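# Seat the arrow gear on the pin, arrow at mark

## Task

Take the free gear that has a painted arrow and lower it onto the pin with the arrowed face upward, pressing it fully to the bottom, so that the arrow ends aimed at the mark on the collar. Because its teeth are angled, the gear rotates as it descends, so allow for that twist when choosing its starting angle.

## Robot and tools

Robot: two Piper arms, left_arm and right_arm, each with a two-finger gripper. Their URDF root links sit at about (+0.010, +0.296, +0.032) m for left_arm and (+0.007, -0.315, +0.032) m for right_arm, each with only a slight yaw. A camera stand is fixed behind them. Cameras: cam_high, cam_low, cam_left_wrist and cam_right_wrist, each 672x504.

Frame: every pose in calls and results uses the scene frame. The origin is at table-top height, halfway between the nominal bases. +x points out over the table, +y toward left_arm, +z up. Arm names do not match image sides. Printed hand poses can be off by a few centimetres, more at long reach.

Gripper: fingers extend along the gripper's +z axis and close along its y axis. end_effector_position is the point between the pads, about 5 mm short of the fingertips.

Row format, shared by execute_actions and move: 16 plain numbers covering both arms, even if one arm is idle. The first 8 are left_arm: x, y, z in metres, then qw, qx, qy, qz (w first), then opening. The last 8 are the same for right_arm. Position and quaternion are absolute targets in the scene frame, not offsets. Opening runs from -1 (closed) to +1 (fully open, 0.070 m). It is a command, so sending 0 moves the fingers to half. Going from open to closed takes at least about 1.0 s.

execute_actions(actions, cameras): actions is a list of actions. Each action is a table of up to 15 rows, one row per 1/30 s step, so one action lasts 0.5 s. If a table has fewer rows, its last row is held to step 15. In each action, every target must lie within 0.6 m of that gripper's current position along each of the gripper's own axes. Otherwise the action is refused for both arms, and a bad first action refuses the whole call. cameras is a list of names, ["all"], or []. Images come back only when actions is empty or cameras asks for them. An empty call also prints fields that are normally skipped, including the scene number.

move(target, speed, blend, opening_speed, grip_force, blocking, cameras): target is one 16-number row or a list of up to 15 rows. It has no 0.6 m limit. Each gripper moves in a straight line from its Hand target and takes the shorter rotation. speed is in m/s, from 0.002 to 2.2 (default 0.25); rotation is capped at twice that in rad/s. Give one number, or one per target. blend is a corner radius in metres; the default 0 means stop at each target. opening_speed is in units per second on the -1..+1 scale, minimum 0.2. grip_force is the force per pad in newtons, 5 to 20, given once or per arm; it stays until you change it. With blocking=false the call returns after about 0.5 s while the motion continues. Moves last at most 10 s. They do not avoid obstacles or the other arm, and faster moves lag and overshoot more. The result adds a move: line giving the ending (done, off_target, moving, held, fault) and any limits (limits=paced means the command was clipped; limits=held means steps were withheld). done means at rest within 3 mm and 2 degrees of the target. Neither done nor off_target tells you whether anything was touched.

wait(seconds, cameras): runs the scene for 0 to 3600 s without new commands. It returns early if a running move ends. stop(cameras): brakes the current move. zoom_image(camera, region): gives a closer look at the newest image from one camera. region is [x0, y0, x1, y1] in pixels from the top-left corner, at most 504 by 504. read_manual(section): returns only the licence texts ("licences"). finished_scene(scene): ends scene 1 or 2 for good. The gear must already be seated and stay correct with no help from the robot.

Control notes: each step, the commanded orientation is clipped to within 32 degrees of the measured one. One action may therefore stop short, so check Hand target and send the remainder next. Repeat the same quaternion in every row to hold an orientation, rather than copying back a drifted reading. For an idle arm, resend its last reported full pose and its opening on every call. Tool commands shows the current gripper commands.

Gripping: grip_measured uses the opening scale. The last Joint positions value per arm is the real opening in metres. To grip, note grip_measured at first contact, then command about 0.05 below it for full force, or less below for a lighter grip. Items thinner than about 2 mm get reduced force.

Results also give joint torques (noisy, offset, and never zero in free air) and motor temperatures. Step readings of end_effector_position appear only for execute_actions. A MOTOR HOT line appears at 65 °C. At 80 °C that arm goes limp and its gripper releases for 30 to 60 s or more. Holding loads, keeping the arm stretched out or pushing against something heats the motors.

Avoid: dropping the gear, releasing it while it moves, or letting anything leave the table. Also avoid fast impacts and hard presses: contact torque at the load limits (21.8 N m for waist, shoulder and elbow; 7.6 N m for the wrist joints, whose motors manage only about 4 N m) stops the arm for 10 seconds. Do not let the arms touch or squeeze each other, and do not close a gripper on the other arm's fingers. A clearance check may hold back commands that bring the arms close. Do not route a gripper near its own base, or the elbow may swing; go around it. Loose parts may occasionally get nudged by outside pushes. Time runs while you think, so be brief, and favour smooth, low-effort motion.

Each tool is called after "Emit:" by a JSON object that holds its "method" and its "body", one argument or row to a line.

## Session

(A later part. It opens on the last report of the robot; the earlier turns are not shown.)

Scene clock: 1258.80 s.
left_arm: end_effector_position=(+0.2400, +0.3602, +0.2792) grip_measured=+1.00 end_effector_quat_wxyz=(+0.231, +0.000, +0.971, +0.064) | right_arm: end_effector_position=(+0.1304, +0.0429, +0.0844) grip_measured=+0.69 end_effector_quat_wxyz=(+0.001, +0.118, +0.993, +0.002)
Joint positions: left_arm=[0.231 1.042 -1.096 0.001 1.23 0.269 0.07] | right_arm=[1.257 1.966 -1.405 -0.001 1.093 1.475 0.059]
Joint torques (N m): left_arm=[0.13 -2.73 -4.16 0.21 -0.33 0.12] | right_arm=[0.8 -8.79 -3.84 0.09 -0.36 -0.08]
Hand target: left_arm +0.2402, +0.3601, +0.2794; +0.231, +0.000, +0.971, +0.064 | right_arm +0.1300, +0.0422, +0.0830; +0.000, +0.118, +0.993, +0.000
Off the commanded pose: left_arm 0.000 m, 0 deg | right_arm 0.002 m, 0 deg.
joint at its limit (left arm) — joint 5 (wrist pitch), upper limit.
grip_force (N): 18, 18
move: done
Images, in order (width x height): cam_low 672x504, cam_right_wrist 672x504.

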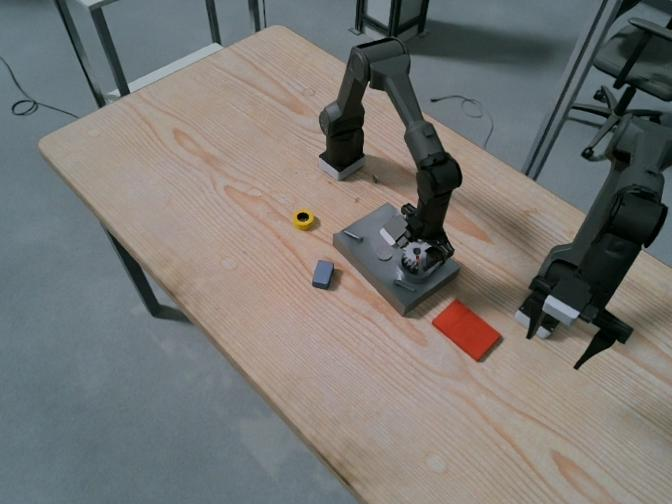

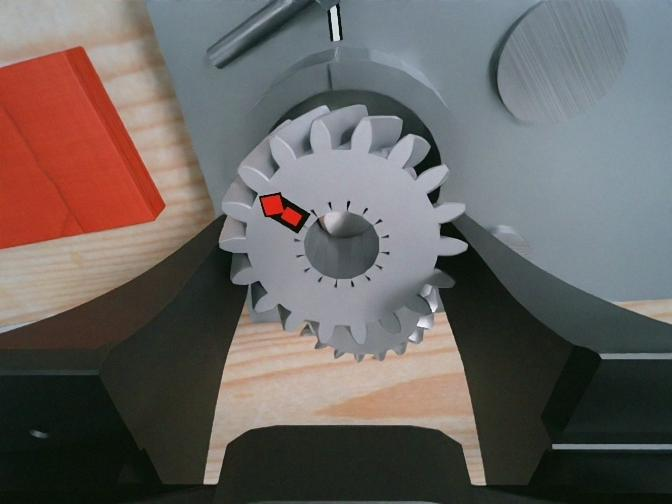

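Emit:
{"method": "move", "body": {
  "target": [
    [0.2402,0.3601,0.2794,0.231,0,0.971,0.064,1,0.1295,0.0405,0.0838,0,0.1175,0.9931,0,0.4]
  ],
  "speed": 0.02,
  "cameras": ["cam_right_wrist"]
}}

Emit:
{"method": "zoom_image", "body": {
  "camera": "cam_right_wrist",
  "region": [290, 200, 400, 300]
}}

Scene clock: 1269.30 s.
left_arm: end_effector_position=(+0.2400, +0.3602, +0.2792) grip_measured=+1.00 end_effector_quat_wxyz=(+0.231, +0.000, +0.971, +0.064) | right_arm: end_effector_position=(+0.1296, +0.0407, +0.0839) grip_measured=+0.69 end_effector_quat_wxyz=(+0.000, +0.118, +0.993, +0.000)
Joint positions: left_arm=[0.231 1.042 -1.096 0.001 1.23 0.269 0.07] | right_arm=[1.257 1.961 -1.395 0 1.092 1.475 0.059]
Joint torques (N m): left_arm=[0.13 -2.74 -4.16 0.21 -0.33 0.12] | right_arm=[-0.34 -11.62 -4.95 -0.06 0.16 -0.07]
Hand target: left_arm +0.2402, +0.3601, +0.2794; +0.231, +0.000, +0.971, +0.064 | right_arm +0.1295, +0.0405, +0.0838; +0.000, +0.117, +0.993, +0.000
Off the commanded pose: left_arm 0.000 m, 0 deg | right_arm 0.000 m, 0 deg.
joint at its limit (left arm) — joint 5 (wrist pitch), upper limit.
grip_force (N): 18, 18
move: done

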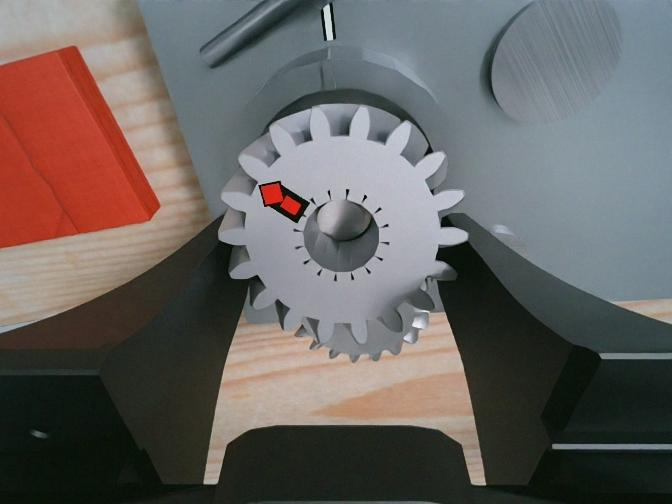

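Scaled by 4.582 from the camera's image (finer frame: 960x720).

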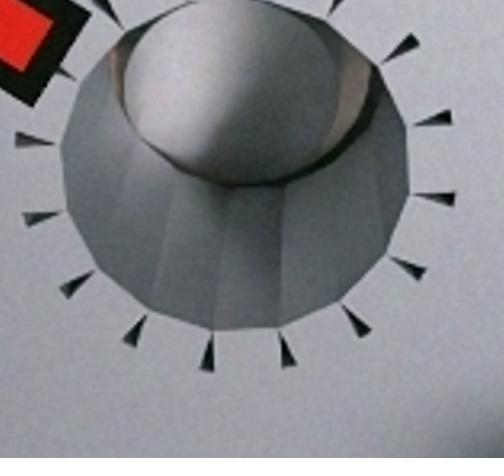

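Emit:
{"method": "move", "body": {
  "target": [
    [0.2402,0.3601,0.2794,0.231,0,0.971,0.064,1,0.1240,0.0412,0.0850,0,0.1175,0.9931,0,0.4],
    [0.2402,0.3601,0.2794,0.231,0,0.971,0.064,1,0.1240,0.0412,0.0920,0,0.1175,0.9931,0,0.4]
  ],
  "speed": 0.02,
  "cameras": ["cam_right_wrist"]
}}

Emit:
{"method": "zoom_image", "body": {
  "camera": "cam_right_wrist",
  "region": [290, 200, 400, 300]
}}

Scene clock: 1292.43 s.
left_arm: end_effector_position=(+0.2400, +0.3602, +0.2792) grip_measured=+1.00 end_effector_quat_wxyz=(+0.231, +0.000, +0.971, +0.064) | right_arm: end_effector_position=(+0.1233, +0.0407, +0.0912) grip_measured=+0.69 end_effector_quat_wxyz=(-0.001, +0.117, +0.993, -0.002)
Joint positions: left_arm=[0.231 1.042 -1.096 0.001 1.23 0.269 0.07] | right_arm=[1.273 1.948 -1.405 0.001 1.119 1.488 0.059]
Joint torques (N m): left_arm=[0.15 -2.74 -4.16 0.21 -0.33 0.13] | right_arm=[-0.15 -11.95 -8.8 -0.23 -0.08 -0.07]
Hand target: left_arm +0.2402, +0.3601, +0.2794; +0.231, +0.000, +0.971, +0.064 | right_arm +0.1240, +0.0412, +0.0920; +0.000, +0.117, +0.993, +0.000
Off the commanded pose: left_arm 0.000 m, 0 deg | right_arm 0.001 m, 0 deg.
joint at its limit (left arm) — joint 5 (wrist pitch), upper limit.
grip_force (N): 18, 18
move: done

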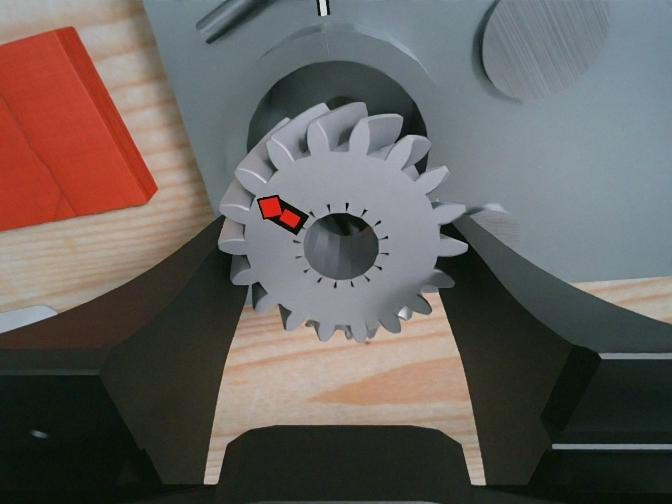

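Scaled by 4.582 from the camera's image (finer frame: 960x720).

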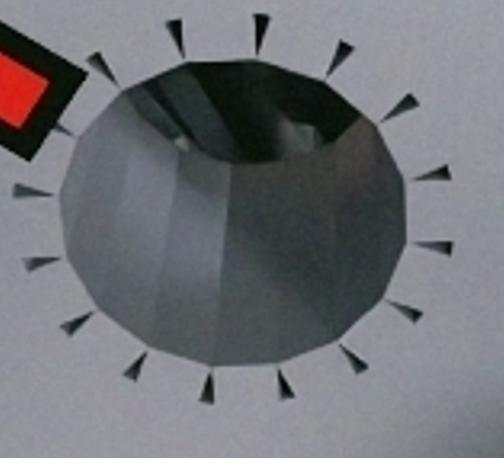

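Emit:
{"method": "move", "body": {
  "target": [
    [0.2402,0.3601,0.2794,0.231,0,0.971,0.064,1,0.1120,0.0412,0.0970,0,0.1175,0.9931,0,0.4],
    [0.2402,0.3601,0.2794,0.231,0,0.971,0.064,1,0.1120,0.0412,0.0880,0,0.1175,0.9931,0,0.4],
    [0.2402,0.3601,0.2794,0.231,0,0.971,0.064,1,0.1120,0.0412,0.0930,0,0.1175,0.9931,0,0.4]
  ],
  "speed": 0.03,
  "cameras": ["cam_right_wrist"]
}}

Scene clock: 1299.67 s.
left_arm: end_effector_position=(+0.2400, +0.3602, +0.2792) grip_measured=+1.00 end_effector_quat_wxyz=(+0.231, +0.000, +0.971, +0.064) | right_arm: end_effector_position=(+0.1118, +0.0407, +0.0923) grip_measured=+0.69 end_effector_quat_wxyz=(+0.000, +0.117, +0.993, -0.001)
Joint positions: left_arm=[0.231 1.042 -1.096 0.001 1.23 0.269 0.07] | right_arm=[1.303 1.935 -1.389 0 1.115 1.519 0.059]
Joint torques (N m): left_arm=[0.13 -2.73 -4.16 0.21 -0.33 0.13] | right_arm=[-0.38 -11.65 -8.5 0.09 -0.1 -0.05]
Hand target: left_arm +0.2402, +0.3601, +0.2794; +0.231, +0.000, +0.971, +0.064 | right_arm +0.1120, +0.0412, +0.0930; +0.000, +0.118, +0.993, +0.000
Off the commanded pose: left_arm 0.000 m, 0 deg | right_arm 0.001 m, 0 deg.
joint at its limit (left arm) — joint 5 (wrist pitch), upper limit.
grip_force (N): 18, 18
move: done

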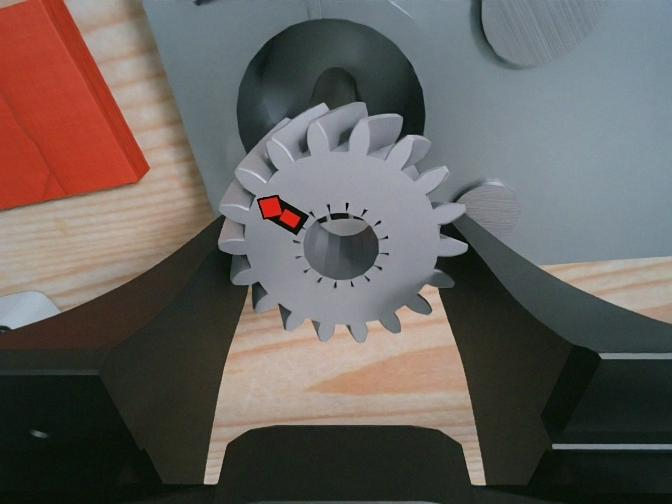

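Emit:
{"method": "move", "body": {
  "target": [
    [0.2402,0.3601,0.2794,0.231,0,0.971,0.064,1,0.1120,0.0412,0.0845,0,0.1175,0.9931,0,0.4]
  ],
  "speed": 0.03,
  "cameras": ["cam_right_wrist"]
}}

Emit:
{"method": "zoom_image", "body": {
  "camera": "cam_right_wrist",
  "region": [200, 20, 480, 360]
}}

Scene clock: 1305.53 s.
left_arm: end_effector_position=(+0.2400, +0.3602, +0.2792) grip_measured=+1.00 end_effector_quat_wxyz=(+0.231, +0.000, +0.971, +0.064) | right_arm: end_effector_position=(+0.1122, +0.0421, +0.0857) grip_measured=+0.69 end_effector_quat_wxyz=(+0.001, +0.117, +0.993, +0.002)
Joint positions: left_arm=[0.231 1.042 -1.096 0.001 1.23 0.269 0.07] | right_arm=[1.303 1.943 -1.373 0 1.084 1.519 0.059]
Joint torques (N m): left_arm=[0.15 -2.73 -4.16 0.21 -0.33 0.13] | right_arm=[-0.36 -8.2 -4.43 0.08 0.16 -0.08]
Hand target: left_arm +0.2402, +0.3601, +0.2794; +0.231, +0.000, +0.971, +0.064 | right_arm +0.1120, +0.0412, +0.0845; +0.000, +0.117, +0.993, +0.000
Off the commanded pose: left_arm 0.000 m, 0 deg | right_arm 0.002 m, 0 deg.
joint at its limit (left arm) — joint 5 (wrist pitch), upper limit.
grip_force (N): 18, 18
move: done

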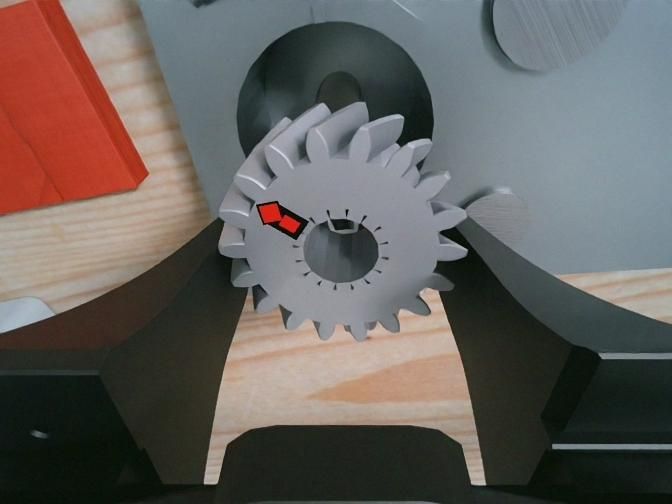

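Scaled by 1.482 from the camera's image (finer frame: 960x720).

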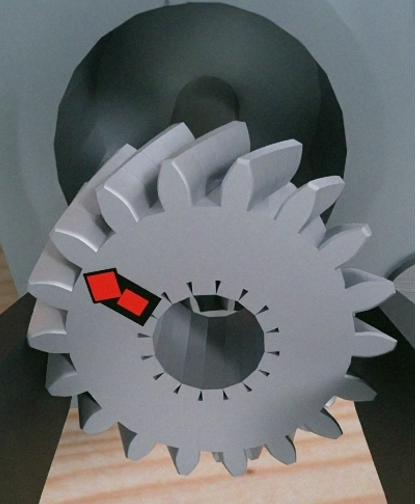

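Emit:
{"method": "move", "body": {
  "target": [
    [0.2402,0.3601,0.2794,0.231,0,0.971,0.064,1,0.1120,0.0410,0.0830,0,0.1175,0.9931,0,0.4],
    [0.2402,0.3601,0.2794,0.231,0,0.971,0.064,1,0.1120,0.0410,0.0920,0,0.1175,0.9931,0,0.4],
    [0.2402,0.3601,0.2794,0.231,0,0.971,0.064,1,0.1263,0.0414,0.0920,0,0.1175,0.9931,0,0.4],
    [0.2402,0.3601,0.2794,0.231,0,0.971,0.064,1,0.1263,0.0414,0.0865,0,0.1175,0.9931,0,0.4]
  ],
  "speed": 0.03,
  "cameras": ["cam_right_wrist"]
}}

Emit:
{"method": "zoom_image", "body": {
  "camera": "cam_right_wrist",
  "region": [300, 205, 385, 265]
}}

Scene clock: 1321.60 s.
left_arm: end_effector_position=(+0.2400, +0.3602, +0.2792) grip_measured=+1.00 end_effector_quat_wxyz=(+0.231, +0.000, +0.971, +0.064) | right_arm: end_effector_position=(+0.1267, +0.0418, +0.0868) grip_measured=+0.69 end_effector_quat_wxyz=(+0.000, +0.117, +0.993, +0.001)
Joint positions: left_arm=[0.231 1.042 -1.096 0.001 1.23 0.269 0.07] | right_arm=[1.266 1.957 -1.4 0 1.1 1.482 0.059]
Joint torques (N m): left_arm=[0.14 -2.72 -4.16 0.21 -0.33 0.13] | right_arm=[0.62 -11.22 -5.98 -0.01 0.06 0.13]
Hand target: left_arm +0.2402, +0.3601, +0.2794; +0.231, +0.000, +0.971, +0.064 | right_arm +0.1263, +0.0414, +0.0865; +0.000, +0.117, +0.993, +0.000
Off the commanded pose: left_arm 0.000 m, 0 deg | right_arm 0.001 m, 0 deg.
joint at its limit (left arm) — joint 5 (wrist pitch), upper limit.
grip_force (N): 18, 18
move: done

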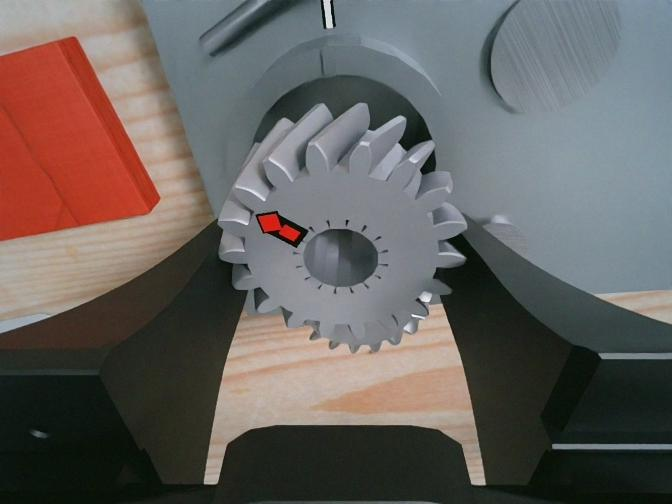

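Scaled by 5.929 from the camera's image (finer frame: 960x720).

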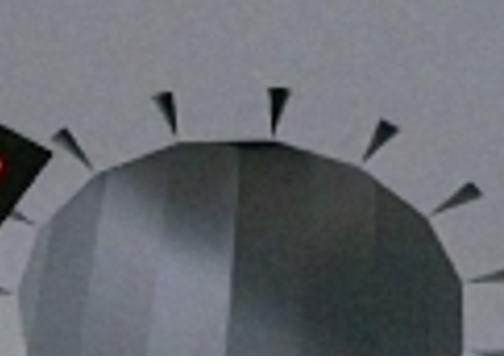

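Emit:
{"method": "move", "body": {
  "target": [
    [0.2402,0.3601,0.2794,0.231,0,0.971,0.064,1,0.1263,0.0412,0.0835,0,0.1175,0.9931,0,0.4]
  ],
  "speed": 0.03,
  "cameras": ["cam_right_wrist"]
}}

Emit:
{"method": "zoom_image", "body": {
  "camera": "cam_right_wrist",
  "region": [300, 205, 385, 265]
}}

Scene clock: 1325.70 s.
left_arm: end_effector_position=(+0.2400, +0.3602, +0.2792) grip_measured=+1.00 end_effector_quat_wxyz=(+0.231, +0.000, +0.971, +0.064) | right_arm: end_effector_position=(+0.1265, +0.0412, +0.0843) grip_measured=+0.69 end_effector_quat_wxyz=(+0.000, +0.117, +0.993, +0.001)
Joint positions: left_arm=[0.231 1.042 -1.096 0.001 1.23 0.269 0.07] | right_arm=[1.266 1.958 -1.392 0 1.09 1.482 0.059]
Joint torques (N m): left_arm=[0.15 -2.73 -4.16 0.21 -0.33 0.13] | right_arm=[0.35 -8.17 -5.91 0.06 -0.05 0.01]
Hand target: left_arm +0.2402, +0.3601, +0.2794; +0.231, +0.000, +0.971, +0.064 | right_arm +0.1263, +0.0412, +0.0835; +0.000, +0.117, +0.993, +0.000
Off the commanded pose: left_arm 0.000 m, 0 deg | right_arm 0.001 m, 0 deg.
joint at its limit (left arm) — joint 5 (wrist pitch), upper limit.
grip_force (N): 18, 18
move: done

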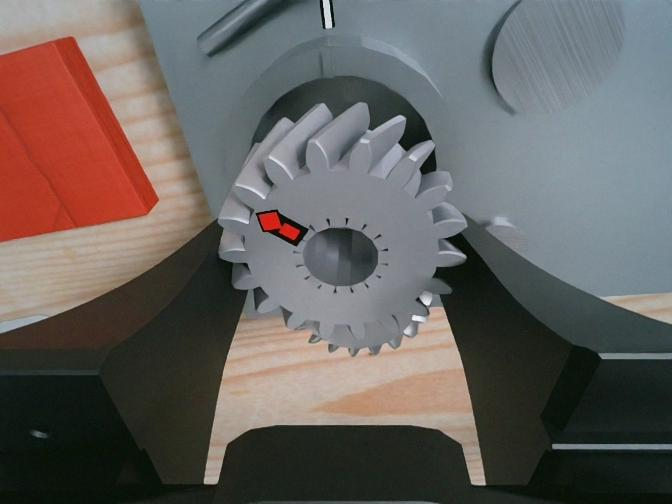

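Scaled by 5.929 from the camera's image (finer frame: 960x720).

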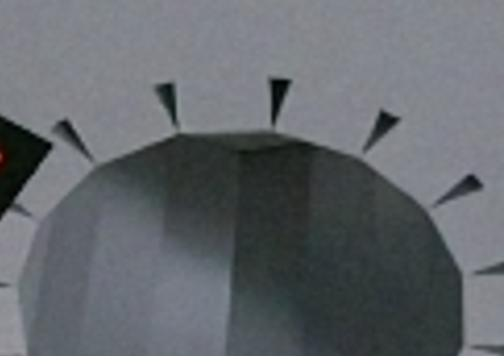

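Emit:
{"method": "move", "body": {
  "target": [
    [0.2402,0.3601,0.2794,0.231,0,0.971,0.064,1,0.1265,0.0408,0.0815,0,0.1175,0.9931,0,0.4]
  ],
  "speed": 0.03,
  "cameras": ["cam_right_wrist"]
}}

Emit:
{"method": "zoom_image", "body": {
  "camera": "cam_right_wrist",
  "region": [300, 205, 385, 265]
}}

Scene clock: 1330.50 s.
left_arm: end_effector_position=(+0.2400, +0.3602, +0.2792) grip_measured=+1.00 end_effector_quat_wxyz=(+0.231, +0.000, +0.971, +0.064) | right_arm: end_effector_position=(+0.1269, +0.0416, +0.0824) grip_measured=+0.69 end_effector_quat_wxyz=(+0.001, +0.118, +0.993, +0.002)
Joint positions: left_arm=[0.231 1.042 -1.096 0.001 1.23 0.269 0.07] | right_arm=[1.265 1.96 -1.387 0 1.08 1.482 0.059]
Joint torques (N m): left_arm=[0.15 -2.73 -4.16 0.21 -0.33 0.14] | right_arm=[-1.03 -7.09 -1.09 -0.4 1.57 0.06]
Hand target: left_arm +0.2402, +0.3601, +0.2794; +0.231, +0.000, +0.971, +0.064 | right_arm +0.1265, +0.0408, +0.0815; +0.000, +0.117, +0.993, +0.000
Off the commanded pose: left_arm 0.000 m, 0 deg | right_arm 0.001 m, 0 deg.
joint at its limit (left arm) — joint 5 (wrist pitch), upper limit.
grip_force (N): 18, 18
move: done

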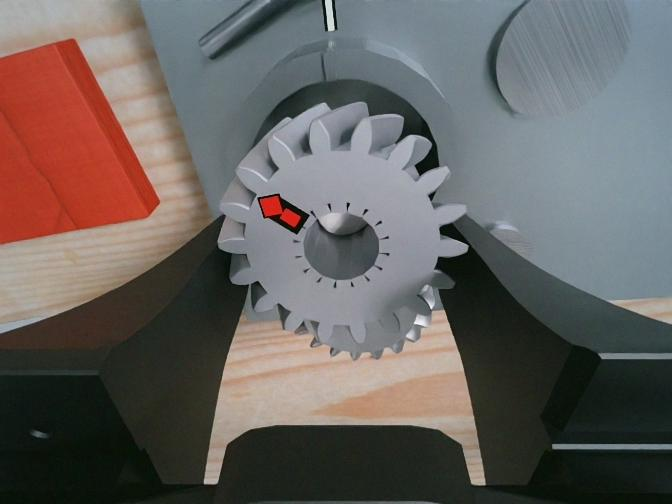

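Scaled by 5.929 from the camera's image (finer frame: 960x720).

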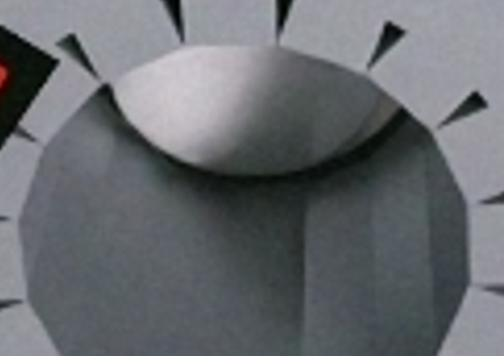

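Emit:
{"method": "move", "body": {
  "target": [
    [0.2402,0.3601,0.2794,0.231,0,0.971,0.064,1,0.1260,0.0412,0.0835,0,0.1175,0.9931,0,0.4],
    [0.2402,0.3601,0.2794,0.231,0,0.971,0.064,1,0.1260,0.0412,0.0835,0,0.1175,0.9931,0,0.85]
  ],
  "speed": 0.03,
  "opening_speed": 0.6,
  "cameras": ["cam_right_wrist","cam_low"]
}}

Emit:
{"method": "zoom_image", "body": {
  "camera": "cam_right_wrist",
  "region": [200, 50, 480, 400]
}}

Emit:
{"method": "zoom_image", "body": {
  "camera": "cam_low",
  "region": [370, 190, 470, 290]
}}

Scene clock: 1339.40 s.
left_arm: end_effector_position=(+0.2400, +0.3602, +0.2792) grip_measured=+1.00 end_effector_quat_wxyz=(+0.231, +0.000, +0.971, +0.064) | right_arm: end_effector_position=(+0.1258, +0.0405, +0.0827) grip_measured=+0.85 end_effector_quat_wxyz=(+0.000, +0.117, +0.993, -0.002)
Joint positions: left_arm=[0.231 1.042 -1.096 0.001 1.23 0.269 0.07] | right_arm=[1.267 1.961 -1.39 0 1.091 1.483 0.065]
Joint torques (N m): left_arm=[0.14 -2.72 -4.17 0.21 -0.33 0.14] | right_arm=[-0.44 -10.31 -7.27 -0.04 -0.08 0]
Motor temperatures (°C): left_arm=[31 31 31 32 33 31] | right_arm=[28 37 30 36 41 32]
Hand target: left_arm +0.2402, +0.3601, +0.2794; +0.231, +0.000, +0.971, +0.064 | right_arm +0.1260, +0.0412, +0.0835; +0.000, +0.117, +0.993, +0.000
Off the commanded pose: left_arm 0.000 m, 0 deg | right_arm 0.001 m, 0 deg.
joint at its limit (left arm) — joint 5 (wrist pitch), upper limit.
grip_force (N): 18, 18
move: done
Images, in order (width x height): cam_low 672x504, cam_right_wrist 672x504.

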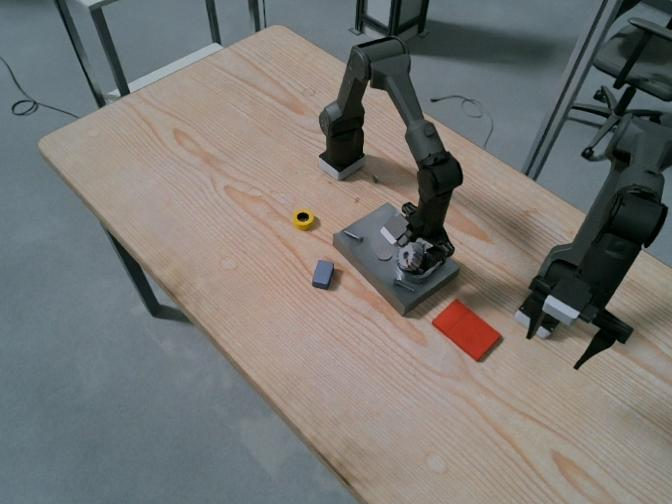

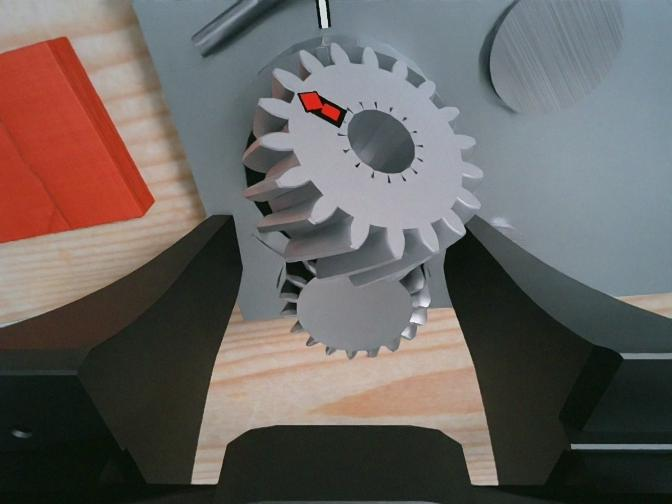

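Scaled by 1.440 from the camera's image (finer frame: 960x720).

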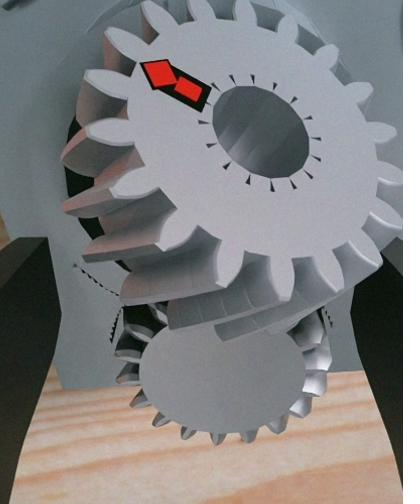

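Scaled by 5.040 from the camera's image (finer frame: 960x720).

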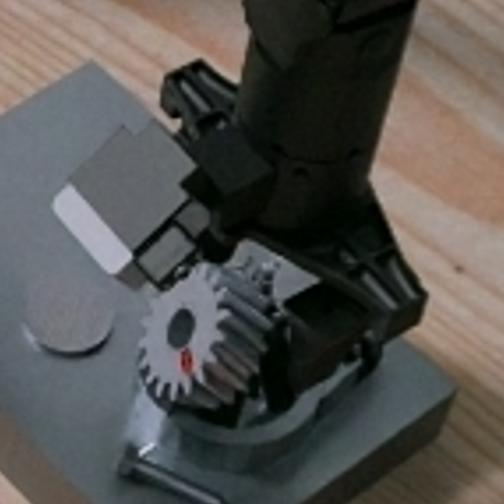

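Emit:
{"method": "move", "body": {
  "target": [
    [0.2402,0.3601,0.2794,0.231,0,0.971,0.064,1,0.1258,0.0405,0.0827,0,0.1175,0.9931,0,1],
    [0.2402,0.3601,0.2794,0.231,0,0.971,0.064,1,0.1258,0.0405,0.11,0,0.1175,0.9931,0,1],
    [0.2402,0.3601,0.2794,0.231,0,0.971,0.064,1,0.1400,0.0290,0.11,0,0.3256,0.9455,0,1]
  ],
  "speed": 0.08,
  "grip_force": 14,
  "cameras": ["cam_right_wrist"]
}}

Scene clock: 1364.43 s.
left_arm: end_effector_position=(+0.2400, +0.3602, +0.2792) grip_measured=+1.00 end_effector_quat_wxyz=(+0.231, +0.000, +0.971, +0.064) | right_arm: end_effector_position=(+0.1398, +0.0289, +0.1099) grip_measured=+1.00 end_effector_quat_wxyz=(+0.000, +0.326, +0.945, -0.001)
Joint positions: left_arm=[0.231 1.042 -1.096 0.001 1.23 0.269 0.07] | right_arm=[1.221 1.905 -1.417 0 1.171 1.866 0.07]
Joint torques (N m): left_arm=[0.14 -2.73 -4.17 0.21 -0.32 0.14] | right_arm=[0.02 -9.88 -4.58 0.11 -0.07 -0.09]
Motor temperatures (°C): left_arm=[31 31 31 32 33 31] | right_arm=[28 38 30 36 34 32]
Hand target: left_arm +0.2402, +0.3601, +0.2794; +0.231, +0.000, +0.971, +0.064 | right_arm +0.1400, +0.0290, +0.1100; +0.000, +0.326, +0.946, +0.000
Off the commanded pose: left_arm 0.000 m, 0 deg | right_arm 0.000 m, 0 deg.
joint at its limit (left arm) — joint 5 (wrist pitch), upper limit.
grip_force (N): 14, 14
move: done

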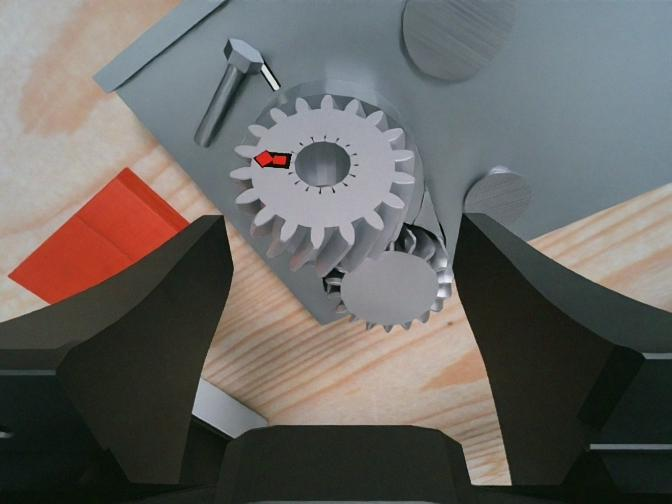

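Emit:
{"method": "move", "body": {
  "target": [
    [0.2402,0.3601,0.2794,0.231,0,0.971,0.064,1,0.1410,0.0365,0.11,0,0.3007,0.9537,0,1],
    [0.2402,0.3601,0.2794,0.231,0,0.971,0.064,1,0.1410,0.0365,0.075,0,0.3007,0.9537,0,1]
  ],
  "speed": 0.08,
  "cameras": ["cam_right_wrist"]
}}

Scene clock: 1372.23 s.
left_arm: end_effector_position=(+0.2400, +0.3602, +0.2792) grip_measured=+1.00 end_effector_quat_wxyz=(+0.231, +0.000, +0.971, +0.064) | right_arm: end_effector_position=(+0.1410, +0.0361, +0.0742) grip_measured=+1.00 end_effector_quat_wxyz=(+0.000, +0.301, +0.954, -0.001)
Joint positions: left_arm=[0.231 1.042 -1.096 0.001 1.23 0.269 0.07] | right_arm=[1.225 1.975 -1.376 0 1.061 1.816 0.07]
Joint torques (N m): left_arm=[0.15 -2.72 -4.17 0.21 -0.32 0.14] | right_arm=[0.15 -10.58 -6.23 -0.17 0.07 0.11]
Hand target: left_arm +0.2402, +0.3601, +0.2794; +0.231, +0.000, +0.971, +0.064 | right_arm +0.1410, +0.0365, +0.0750; +0.000, +0.301, +0.954, +0.000
Off the commanded pose: left_arm 0.000 m, 0 deg | right_arm 0.001 m, 0 deg.
joint at its limit (left arm) — joint 5 (wrist pitch), upper limit.
grip_force (N): 14, 14
move: done

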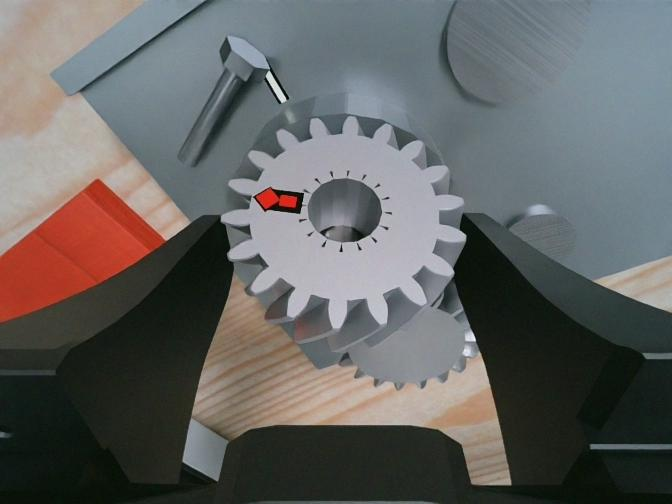

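Emit:
{"method": "move", "body": {
  "target": [
    [0.2402,0.3601,0.2794,0.231,0,0.971,0.064,1,0.1412,0.0362,0.060,0,0.3007,0.9537,0,1],
    [0.2402,0.3601,0.2794,0.231,0,0.971,0.064,1,0.1412,0.0362,0.060,0,0.3007,0.9537,0,0.45],
    [0.2402,0.3601,0.2794,0.231,0,0.971,0.064,1,0.1412,0.0362,0.1,0,0.3007,0.9537,0,0.45]
  ],
  "speed": 0.06,
  "cameras": ["cam_right_wrist"]
}}

Scene clock: 1379.10 s.
left_arm: end_effector_position=(+0.2400, +0.3602, +0.2792) grip_measured=+1.00 end_effector_quat_wxyz=(+0.231, +0.000, +0.971, +0.064) | right_arm: end_effector_position=(+0.1411, +0.0365, +0.1005) grip_measured=+0.67 end_effector_quat_wxyz=(+0.000, +0.301, +0.954, +0.001)
Joint positions: left_arm=[0.231 1.042 -1.096 0.001 1.23 0.269 0.07] | right_arm=[1.225 1.94 -1.432 0 1.149 1.816 0.058]
Joint torques (N m): left_arm=[0.15 -2.72 -4.18 0.21 -0.33 0.14] | right_arm=[0.61 -10.52 -6.95 0.11 -0.07 0.03]
Hand target: left_arm +0.2402, +0.3601, +0.2794; +0.231, +0.000, +0.971, +0.064 | right_arm +0.1412, +0.0362, +0.1000; +0.000, +0.301, +0.954, +0.000
Off the commanded pose: left_arm 0.000 m, 0 deg | right_arm 0.001 m, 0 deg.
joint at its limit (left arm) — joint 5 (wrist pitch), upper limit.
grip_force (N): 14, 14
move: done

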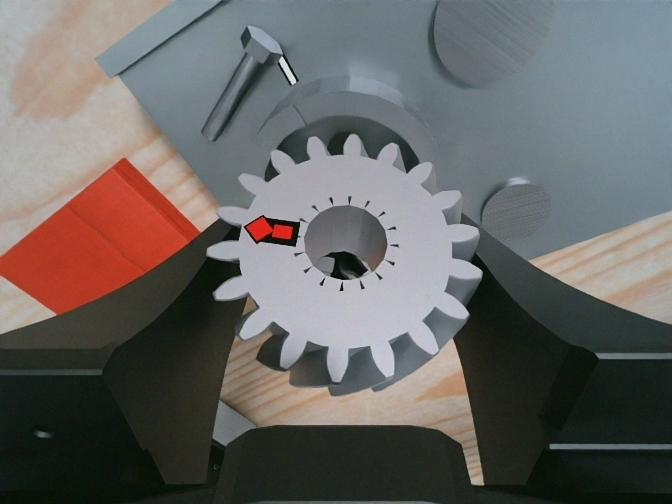

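Emit:
{"method": "move", "body": {
  "target": [
    [0.2402,0.3601,0.2794,0.231,0,0.971,0.064,1,0.1150,-0.0670,0.1,0,0.1219,0.9925,0,0.45],
    [0.2402,0.3601,0.2794,0.231,0,0.971,0.064,1,0.1150,-0.0670,0.052,0,0.1219,0.9925,0,0.45],
    [0.2402,0.3601,0.2794,0.231,0,0.971,0.064,1,0.1150,-0.0670,0.036,0,0.1219,0.9925,0,0.45]
  ],
  "speed": [0.14,0.1,0.03],
  "grip_force": 8,
  "cameras": ["cam_right_wrist"]
}}

Scene clock: 1390.50 s.
left_arm: end_effector_position=(+0.2400, +0.3602, +0.2792) grip_measured=+1.00 end_effector_quat_wxyz=(+0.231, +0.000, +0.971, +0.064) | right_arm: end_effector_position=(+0.1149, -0.0668, +0.0388) grip_measured=+0.67 end_effector_quat_wxyz=(+0.000, +0.122, +0.993, +0.001)
Joint positions: left_arm=[0.231 1.042 -1.096 0.001 1.23 0.269 0.07] | right_arm=[1.178 1.727 -0.823 0.001 0.752 1.403 0.058]
Joint torques (N m): left_arm=[0.14 -2.72 -4.17 0.21 -0.32 0.14] | right_arm=[-0.49 8.34 2.73 -0.51 -3.44 0]
Hand target: left_arm +0.2402, +0.3601, +0.2794; +0.231, +0.000, +0.971, +0.064 | right_arm +0.1150, -0.0670, +0.0360; +0.000, +0.122, +0.993, +0.000
Off the commanded pose: left_arm 0.000 m, 0 deg | right_arm 0.003 m, 0 deg.
joint at its limit (left arm) — joint 5 (wrist pitch), upper limit.
grip_force (N): 8, 8
move: done

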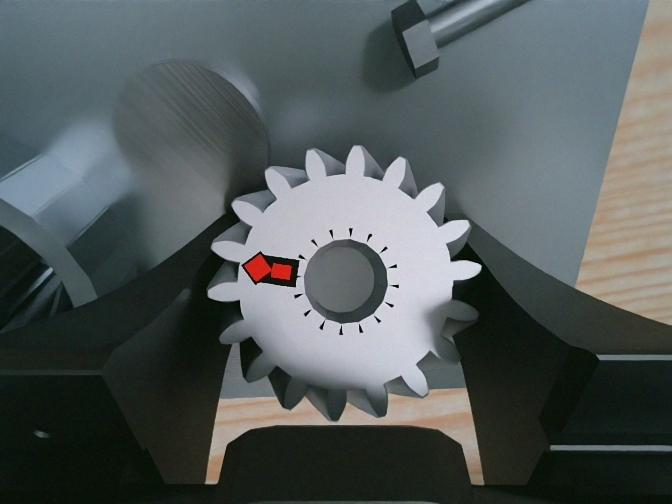

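Emit:
{"method": "move", "body": {
  "target": [
    [0.2402,0.3601,0.2794,0.231,0,0.971,0.064,1,0.1149,-0.0668,0.040,0,0.1219,0.9925,0,0.45],
    [0.2402,0.3601,0.2794,0.231,0,0.971,0.064,1,0.1149,-0.0668,0.040,0,0.1219,0.9925,0,1],
    [0.2402,0.3601,0.2794,0.231,0,0.971,0.064,1,0.1149,-0.0668,0.08,0,0.1219,0.9925,0,1]
  ],
  "speed": 0.08,
  "cameras": ["cam_right_wrist"]
}}

Emit:
{"method": "move", "body": {
  "target": [
    [0.2402,0.3601,0.2794,0.231,0,0.971,0.064,1,0.1000,0.0420,0.11,0,0.0,1,0,1],
    [0.2402,0.3601,0.2794,0.231,0,0.971,0.064,1,0.1000,0.0420,0.09,0,0,1,0,1]
  ],
  "speed": 0.15,
  "cameras": ["cam_right_wrist"]
}}

Emit:
{"method": "zoom_image", "body": {
  "camera": "cam_right_wrist",
  "region": [200, 80, 480, 400]
}}

Scene clock: 1401.23 s.
left_arm: end_effector_position=(+0.2400, +0.3602, +0.2792) grip_measured=+1.00 end_effector_quat_wxyz=(+0.231, +0.000, +0.971, +0.064) | right_arm: end_effector_position=(+0.1149, -0.0668, +0.0803) grip_measured=+1.00 end_effector_quat_wxyz=(+0.000, +0.122, +0.993, +0.000)
Joint positions: left_arm=[0.231 1.042 -1.096 0.001 1.23 0.269 0.07] | right_arm=[1.178 1.634 -0.905 0.001 0.929 1.404 0.07]
Joint torques (N m): left_arm=[0.14 -2.71 -4.17 0.21 -0.32 0.14] | right_arm=[0.88 -5.7 -5.62 -0.18 -0.07 0.13]
Motor temperatures (°C): left_arm=[31 31 31 32 33 31] | right_arm=[28 38 30 37 45 32]
Hand target: left_arm +0.2402, +0.3601, +0.2794; +0.231, +0.000, +0.971, +0.064 | right_arm +0.1149, -0.0668, +0.0800; +0.000, +0.122, +0.993, +0.000
Off the commanded pose: left_arm 0.000 m, 0 deg | right_arm 0.000 m, 0 deg.
joint at its limit (left arm) — joint 5 (wrist pitch), upper limit.
grip_force (N): 8, 8
move: done

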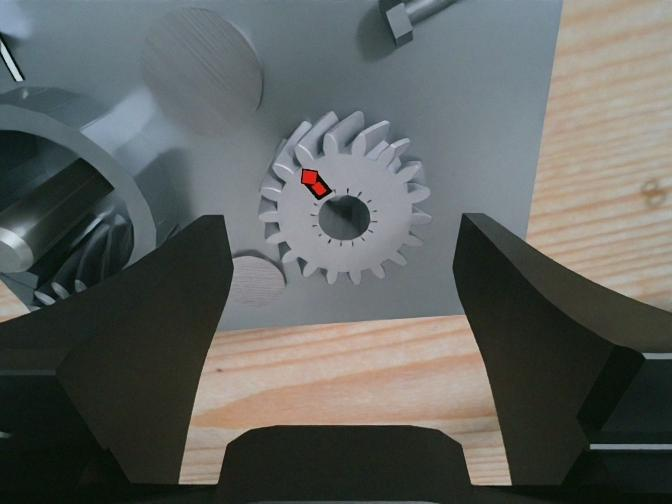

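Scene clock: 1402.83 s.
left_arm: end_effector_position=(+0.2400, +0.3602, +0.2792) grip_measured=+1.00 end_effector_quat_wxyz=(+0.231, +0.000, +0.971, +0.064) | right_arm: end_effector_position=(+0.0999, +0.0415, +0.0890) grip_measured=+1.00 end_effector_quat_wxyz=(+0.000, +0.000, +1.000, -0.001)
Joint positions: left_arm=[0.231 1.042 -1.096 0.001 1.23 0.269 0.07] | right_arm=[1.334 1.931 -1.369 0 1.099 1.315 0.07]
Joint torques (N m): left_arm=[0.16 -2.72 -4.17 0.21 -0.33 0.14] | right_arm=[-0.5 -10.14 -7.16 0.11 0.07 0.15]
Hand target: left_arm +0.2402, +0.3601, +0.2794; +0.231, +0.000, +0.971, +0.064 | right_arm +0.1000, +0.0420, +0.0900; +0.000, +0.000, +1.000, +0.000
Off the commanded pose: left_arm 0.000 m, 0 deg | right_arm 0.001 m, 0 deg.
joint at its limit (left arm) — joint 5 (wrist pitch), upper limit.
grip_force (N): 8, 8
move: done

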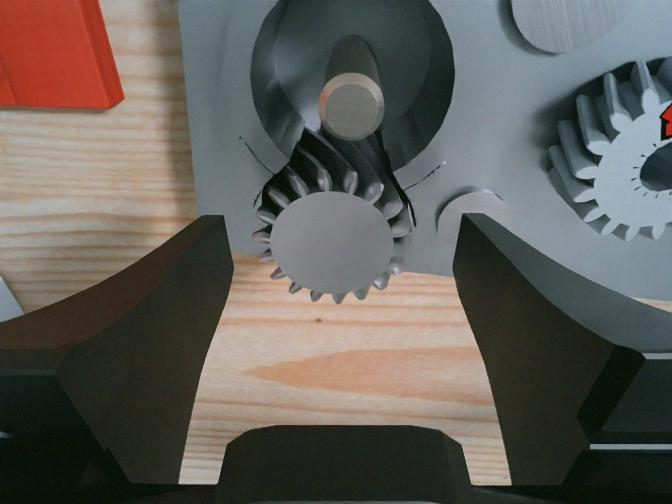

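Scaled by 1.575 from the camera's image (finer frame: 960x720).

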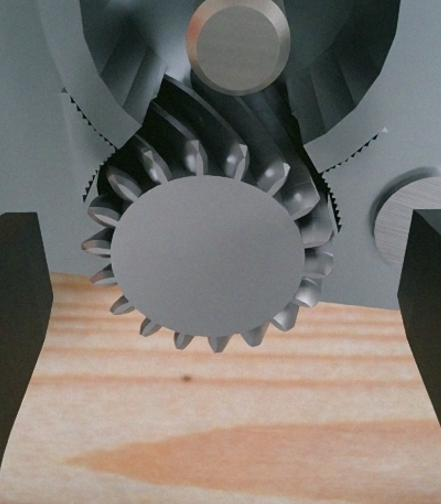

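Emit:
{"method": "move", "body": {
  "target": [
    [0.2402,0.3601,0.2794,0.231,0,0.971,0.064,1,0.1008,-0.0640,0.09,0,0.1219,0.9925,0,1],
    [0.2402,0.3601,0.2794,0.231,0,0.971,0.064,1,0.1008,-0.0640,0.056,0,0.1219,0.9925,0,1]
  ],
  "speed": 0.15,
  "cameras": ["cam_right_wrist"]
}}

Scene clock: 1425.70 s.
left_arm: end_effector_position=(+0.2400, +0.3602, +0.2792) grip_measured=+1.00 end_effector_quat_wxyz=(+0.231, +0.000, +0.971, +0.064) | right_arm: end_effector_position=(+0.1008, -0.0645, +0.0552) grip_measured=+1.00 end_effector_quat_wxyz=(+0.000, +0.122, +0.992, -0.001)
Joint positions: left_arm=[0.231 1.042 -1.096 0.001 1.23 0.269 0.07] | right_arm=[1.231 1.68 -0.844 0 0.824 1.457 0.07]
Joint torques (N m): left_arm=[0.15 -2.72 -4.17 0.21 -0.32 0.14] | right_arm=[0.63 -7.16 -5.82 -0.18 0.07 -0.04]
Motor temperatures (°C): left_arm=[31 31 31 32 33 31] | right_arm=[28 38 30 36 36 32]
Hand target: left_arm +0.2402, +0.3601, +0.2794; +0.231, +0.000, +0.971, +0.064 | right_arm +0.1008, -0.0640, +0.0560; +0.000, +0.122, +0.993, +0.000
Off the commanded pose: left_arm 0.000 m, 0 deg | right_arm 0.001 m, 0 deg.
joint at its limit (left arm) — joint 5 (wrist pitch), upper limit.
grip_force (N): 8, 8
move: done

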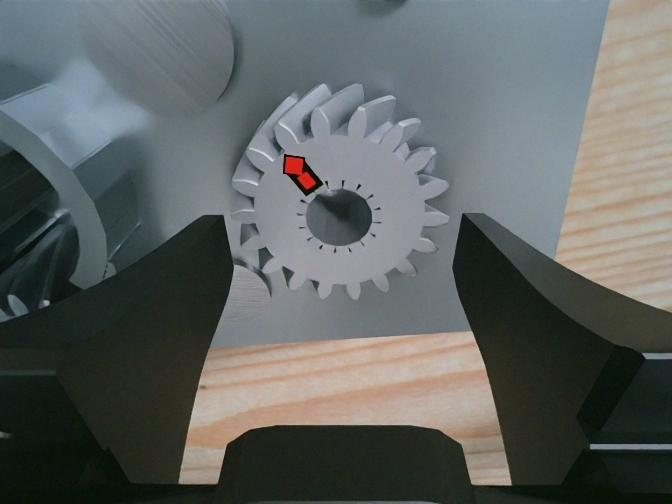

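Emit:
{"method": "move", "body": {
  "target": [
    [0.2402,0.3601,0.2794,0.231,0,0.971,0.064,1,0.1017,-0.0632,0.050,0,0.1219,0.9925,0,1],
    [0.2402,0.3601,0.2794,0.231,0,0.971,0.064,1,0.1017,-0.0632,0.040,0,0.1219,0.9925,0,1],
    [0.2402,0.3601,0.2794,0.231,0,0.971,0.064,1,0.1017,-0.0632,0.040,0,0.1219,0.9925,0,0.4]
  ],
  "speed": 0.06,
  "grip_force": 18,
  "cameras": ["cam_right_wrist"]
}}

Emit:
{"method": "zoom_image", "body": {
  "camera": "cam_right_wrist",
  "region": [220, 100, 470, 350]
}}

Scene clock: 1432.57 s.
left_arm: end_effector_position=(+0.2400, +0.3602, +0.2792) grip_measured=+1.00 end_effector_quat_wxyz=(+0.231, +0.000, +0.971, +0.064) | right_arm: end_effector_position=(+0.1014, -0.0636, +0.0397) grip_measured=+0.69 end_effector_quat_wxyz=(+0.000, +0.122, +0.993, -0.001)
Joint positions: left_arm=[0.231 1.042 -1.096 0.001 1.23 0.269 0.07] | right_arm=[1.23 1.721 -0.82 0 0.759 1.455 0.059]
Joint torques (N m): left_arm=[0.15 -2.72 -4.17 0.21 -0.32 0.14] | right_arm=[-0.33 -6.87 -5.38 -0.1 -0.11 0.16]
Hand target: left_arm +0.2402, +0.3601, +0.2794; +0.231, +0.000, +0.971, +0.064 | right_arm +0.1017, -0.0632, +0.0400; +0.000, +0.122, +0.993, +0.000
Off the commanded pose: left_arm 0.000 m, 0 deg | right_arm 0.001 m, 0 deg.
joint at its limit (left arm) — joint 5 (wrist pitch), upper limit.
grip_force (N): 18, 18
move: done

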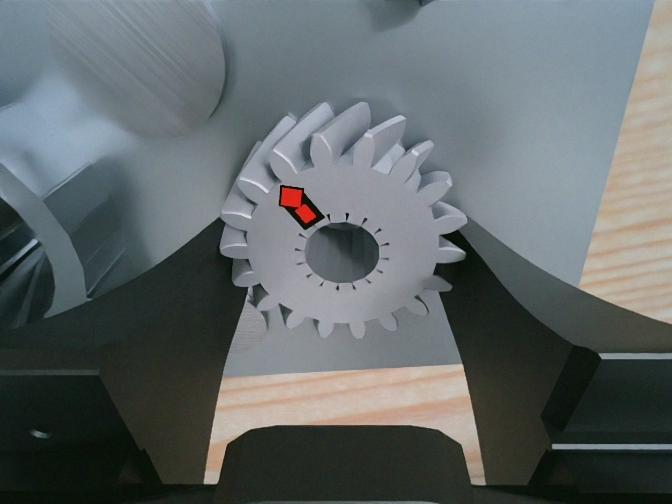

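Scaled by 2.016 from the camera's image (finer frame: 960x720).

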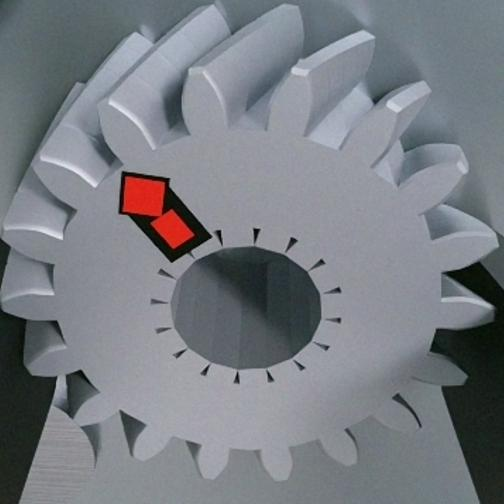

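Emit:
{"method": "move", "body": {
  "target": [
    [0.2402,0.3601,0.2794,0.231,0,0.971,0.064,1,0.1017,-0.0632,0.104,0,0.1219,0.9925,0,0.4],
    [0.2402,0.3601,0.2794,0.231,0,0.971,0.064,1,0.1265,0.0410,0.104,0,0,1,0,0.4],
    [0.2402,0.3601,0.2794,0.231,0,0.971,0.064,1,0.1265,0.0410,0.0870,0,0,1,0,0.4]
  ],
  "speed": [0.14,0.14,0.05],
  "cameras": ["cam_right_wrist"]
}}

Emit:
{"method": "zoom_image", "body": {
  "camera": "cam_right_wrist",
  "region": [300, 205, 385, 265]
}}

Scene clock: 1444.57 s.
left_arm: end_effector_position=(+0.2400, +0.3602, +0.2792) grip_measured=+1.00 end_effector_quat_wxyz=(+0.231, +0.000, +0.971, +0.064) | right_arm: end_effector_position=(+0.1267, +0.0409, +0.0866) grip_measured=+0.69 end_effector_quat_wxyz=(+0.000, +0.000, +1.000, +0.000)
Joint positions: left_arm=[0.231 1.042 -1.096 0.001 1.23 0.269 0.07] | right_arm=[1.265 1.956 -1.398 0 1.101 1.246 0.059]
Joint torques (N m): left_arm=[0.15 -2.71 -4.17 0.21 -0.32 0.14] | right_arm=[0.24 -11.66 -7.37 0.05 0.03 0.11]
Hand target: left_arm +0.2402, +0.3601, +0.2794; +0.231, +0.000, +0.971, +0.064 | right_arm +0.1265, +0.0410, +0.0870; +0.000, +0.000, +1.000, +0.000
Off the commanded pose: left_arm 0.000 m, 0 deg | right_arm 0.000 m, 0 deg.
joint at its limit (left arm) — joint 5 (wrist pitch), upper limit.
grip_force (N): 18, 18
move: done

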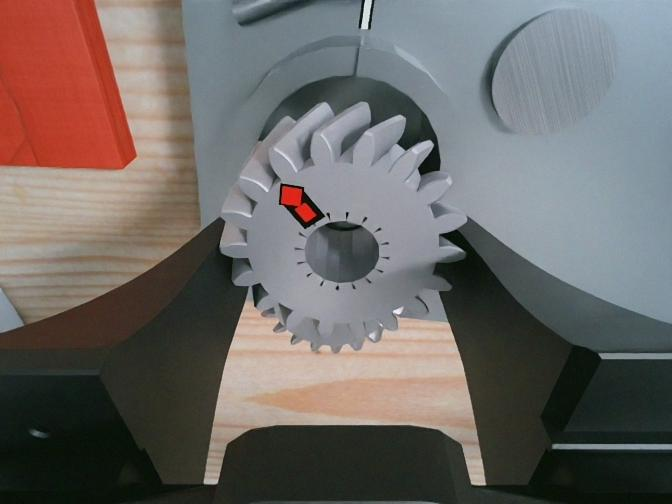

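Scaled by 5.929 from the camera's image (finer frame: 960x720).

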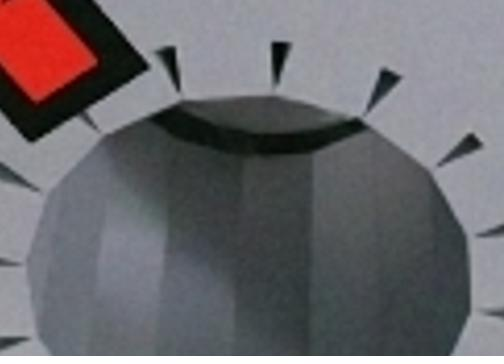

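Emit:
{"method": "move", "body": {
  "target": [
    [0.2402,0.3601,0.2794,0.231,0,0.971,0.064,1,0.1265,0.0410,0.0845,0,0,1,0,0.4]
  ],
  "speed": 0.03,
  "cameras": ["cam_right_wrist"]
}}

Emit:
{"method": "zoom_image", "body": {
  "camera": "cam_right_wrist",
  "region": [300, 205, 385, 265]
}}

Scene clock: 1453.33 s.
left_arm: end_effector_position=(+0.2400, +0.3602, +0.2792) grip_measured=+1.00 end_effector_quat_wxyz=(+0.231, +0.000, +0.971, +0.064) | right_arm: end_effector_position=(+0.1267, +0.0412, +0.0849) grip_measured=+0.69 end_effector_quat_wxyz=(+0.000, +0.000, +1.000, +0.001)
Joint positions: left_arm=[0.231 1.042 -1.096 0.001 1.23 0.269 0.07] | right_arm=[1.265 1.957 -1.394 0 1.093 1.246 0.059]
Joint torques (N m): left_arm=[0.16 -2.71 -4.17 0.21 -0.32 0.14] | right_arm=[-0.49 -10.24 -5.91 0.09 0.02 0.12]
Hand target: left_arm +0.2402, +0.3601, +0.2794; +0.231, +0.000, +0.971, +0.064 | right_arm +0.1265, +0.0410, +0.0845; +0.000, +0.000, +1.000, +0.000
Off the commanded pose: left_arm 0.000 m, 0 deg | right_arm 0.000 m, 0 deg.
joint at its limit (left arm) — joint 5 (wrist pitch), upper limit.
grip_force (N): 18, 18
move: done

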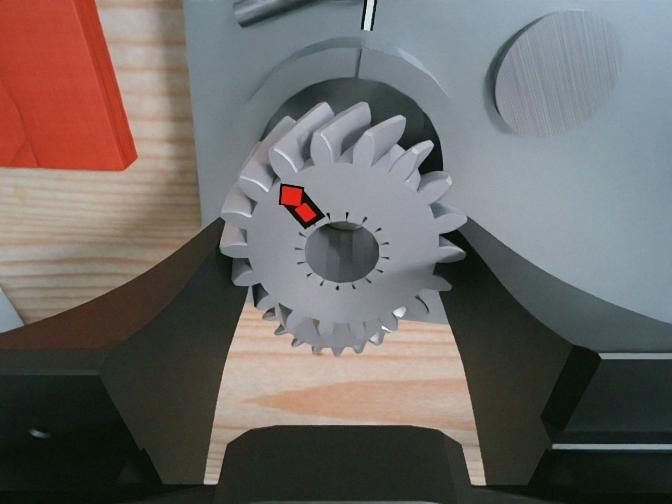

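Scaled by 5.929 from the camera's image (finer frame: 960x720).

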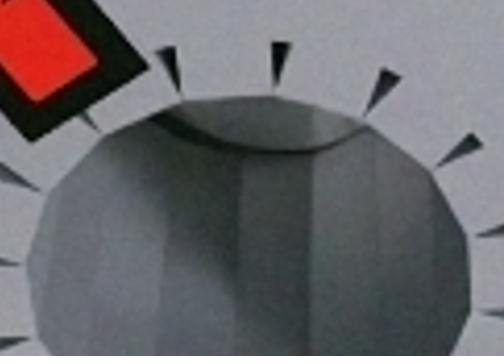

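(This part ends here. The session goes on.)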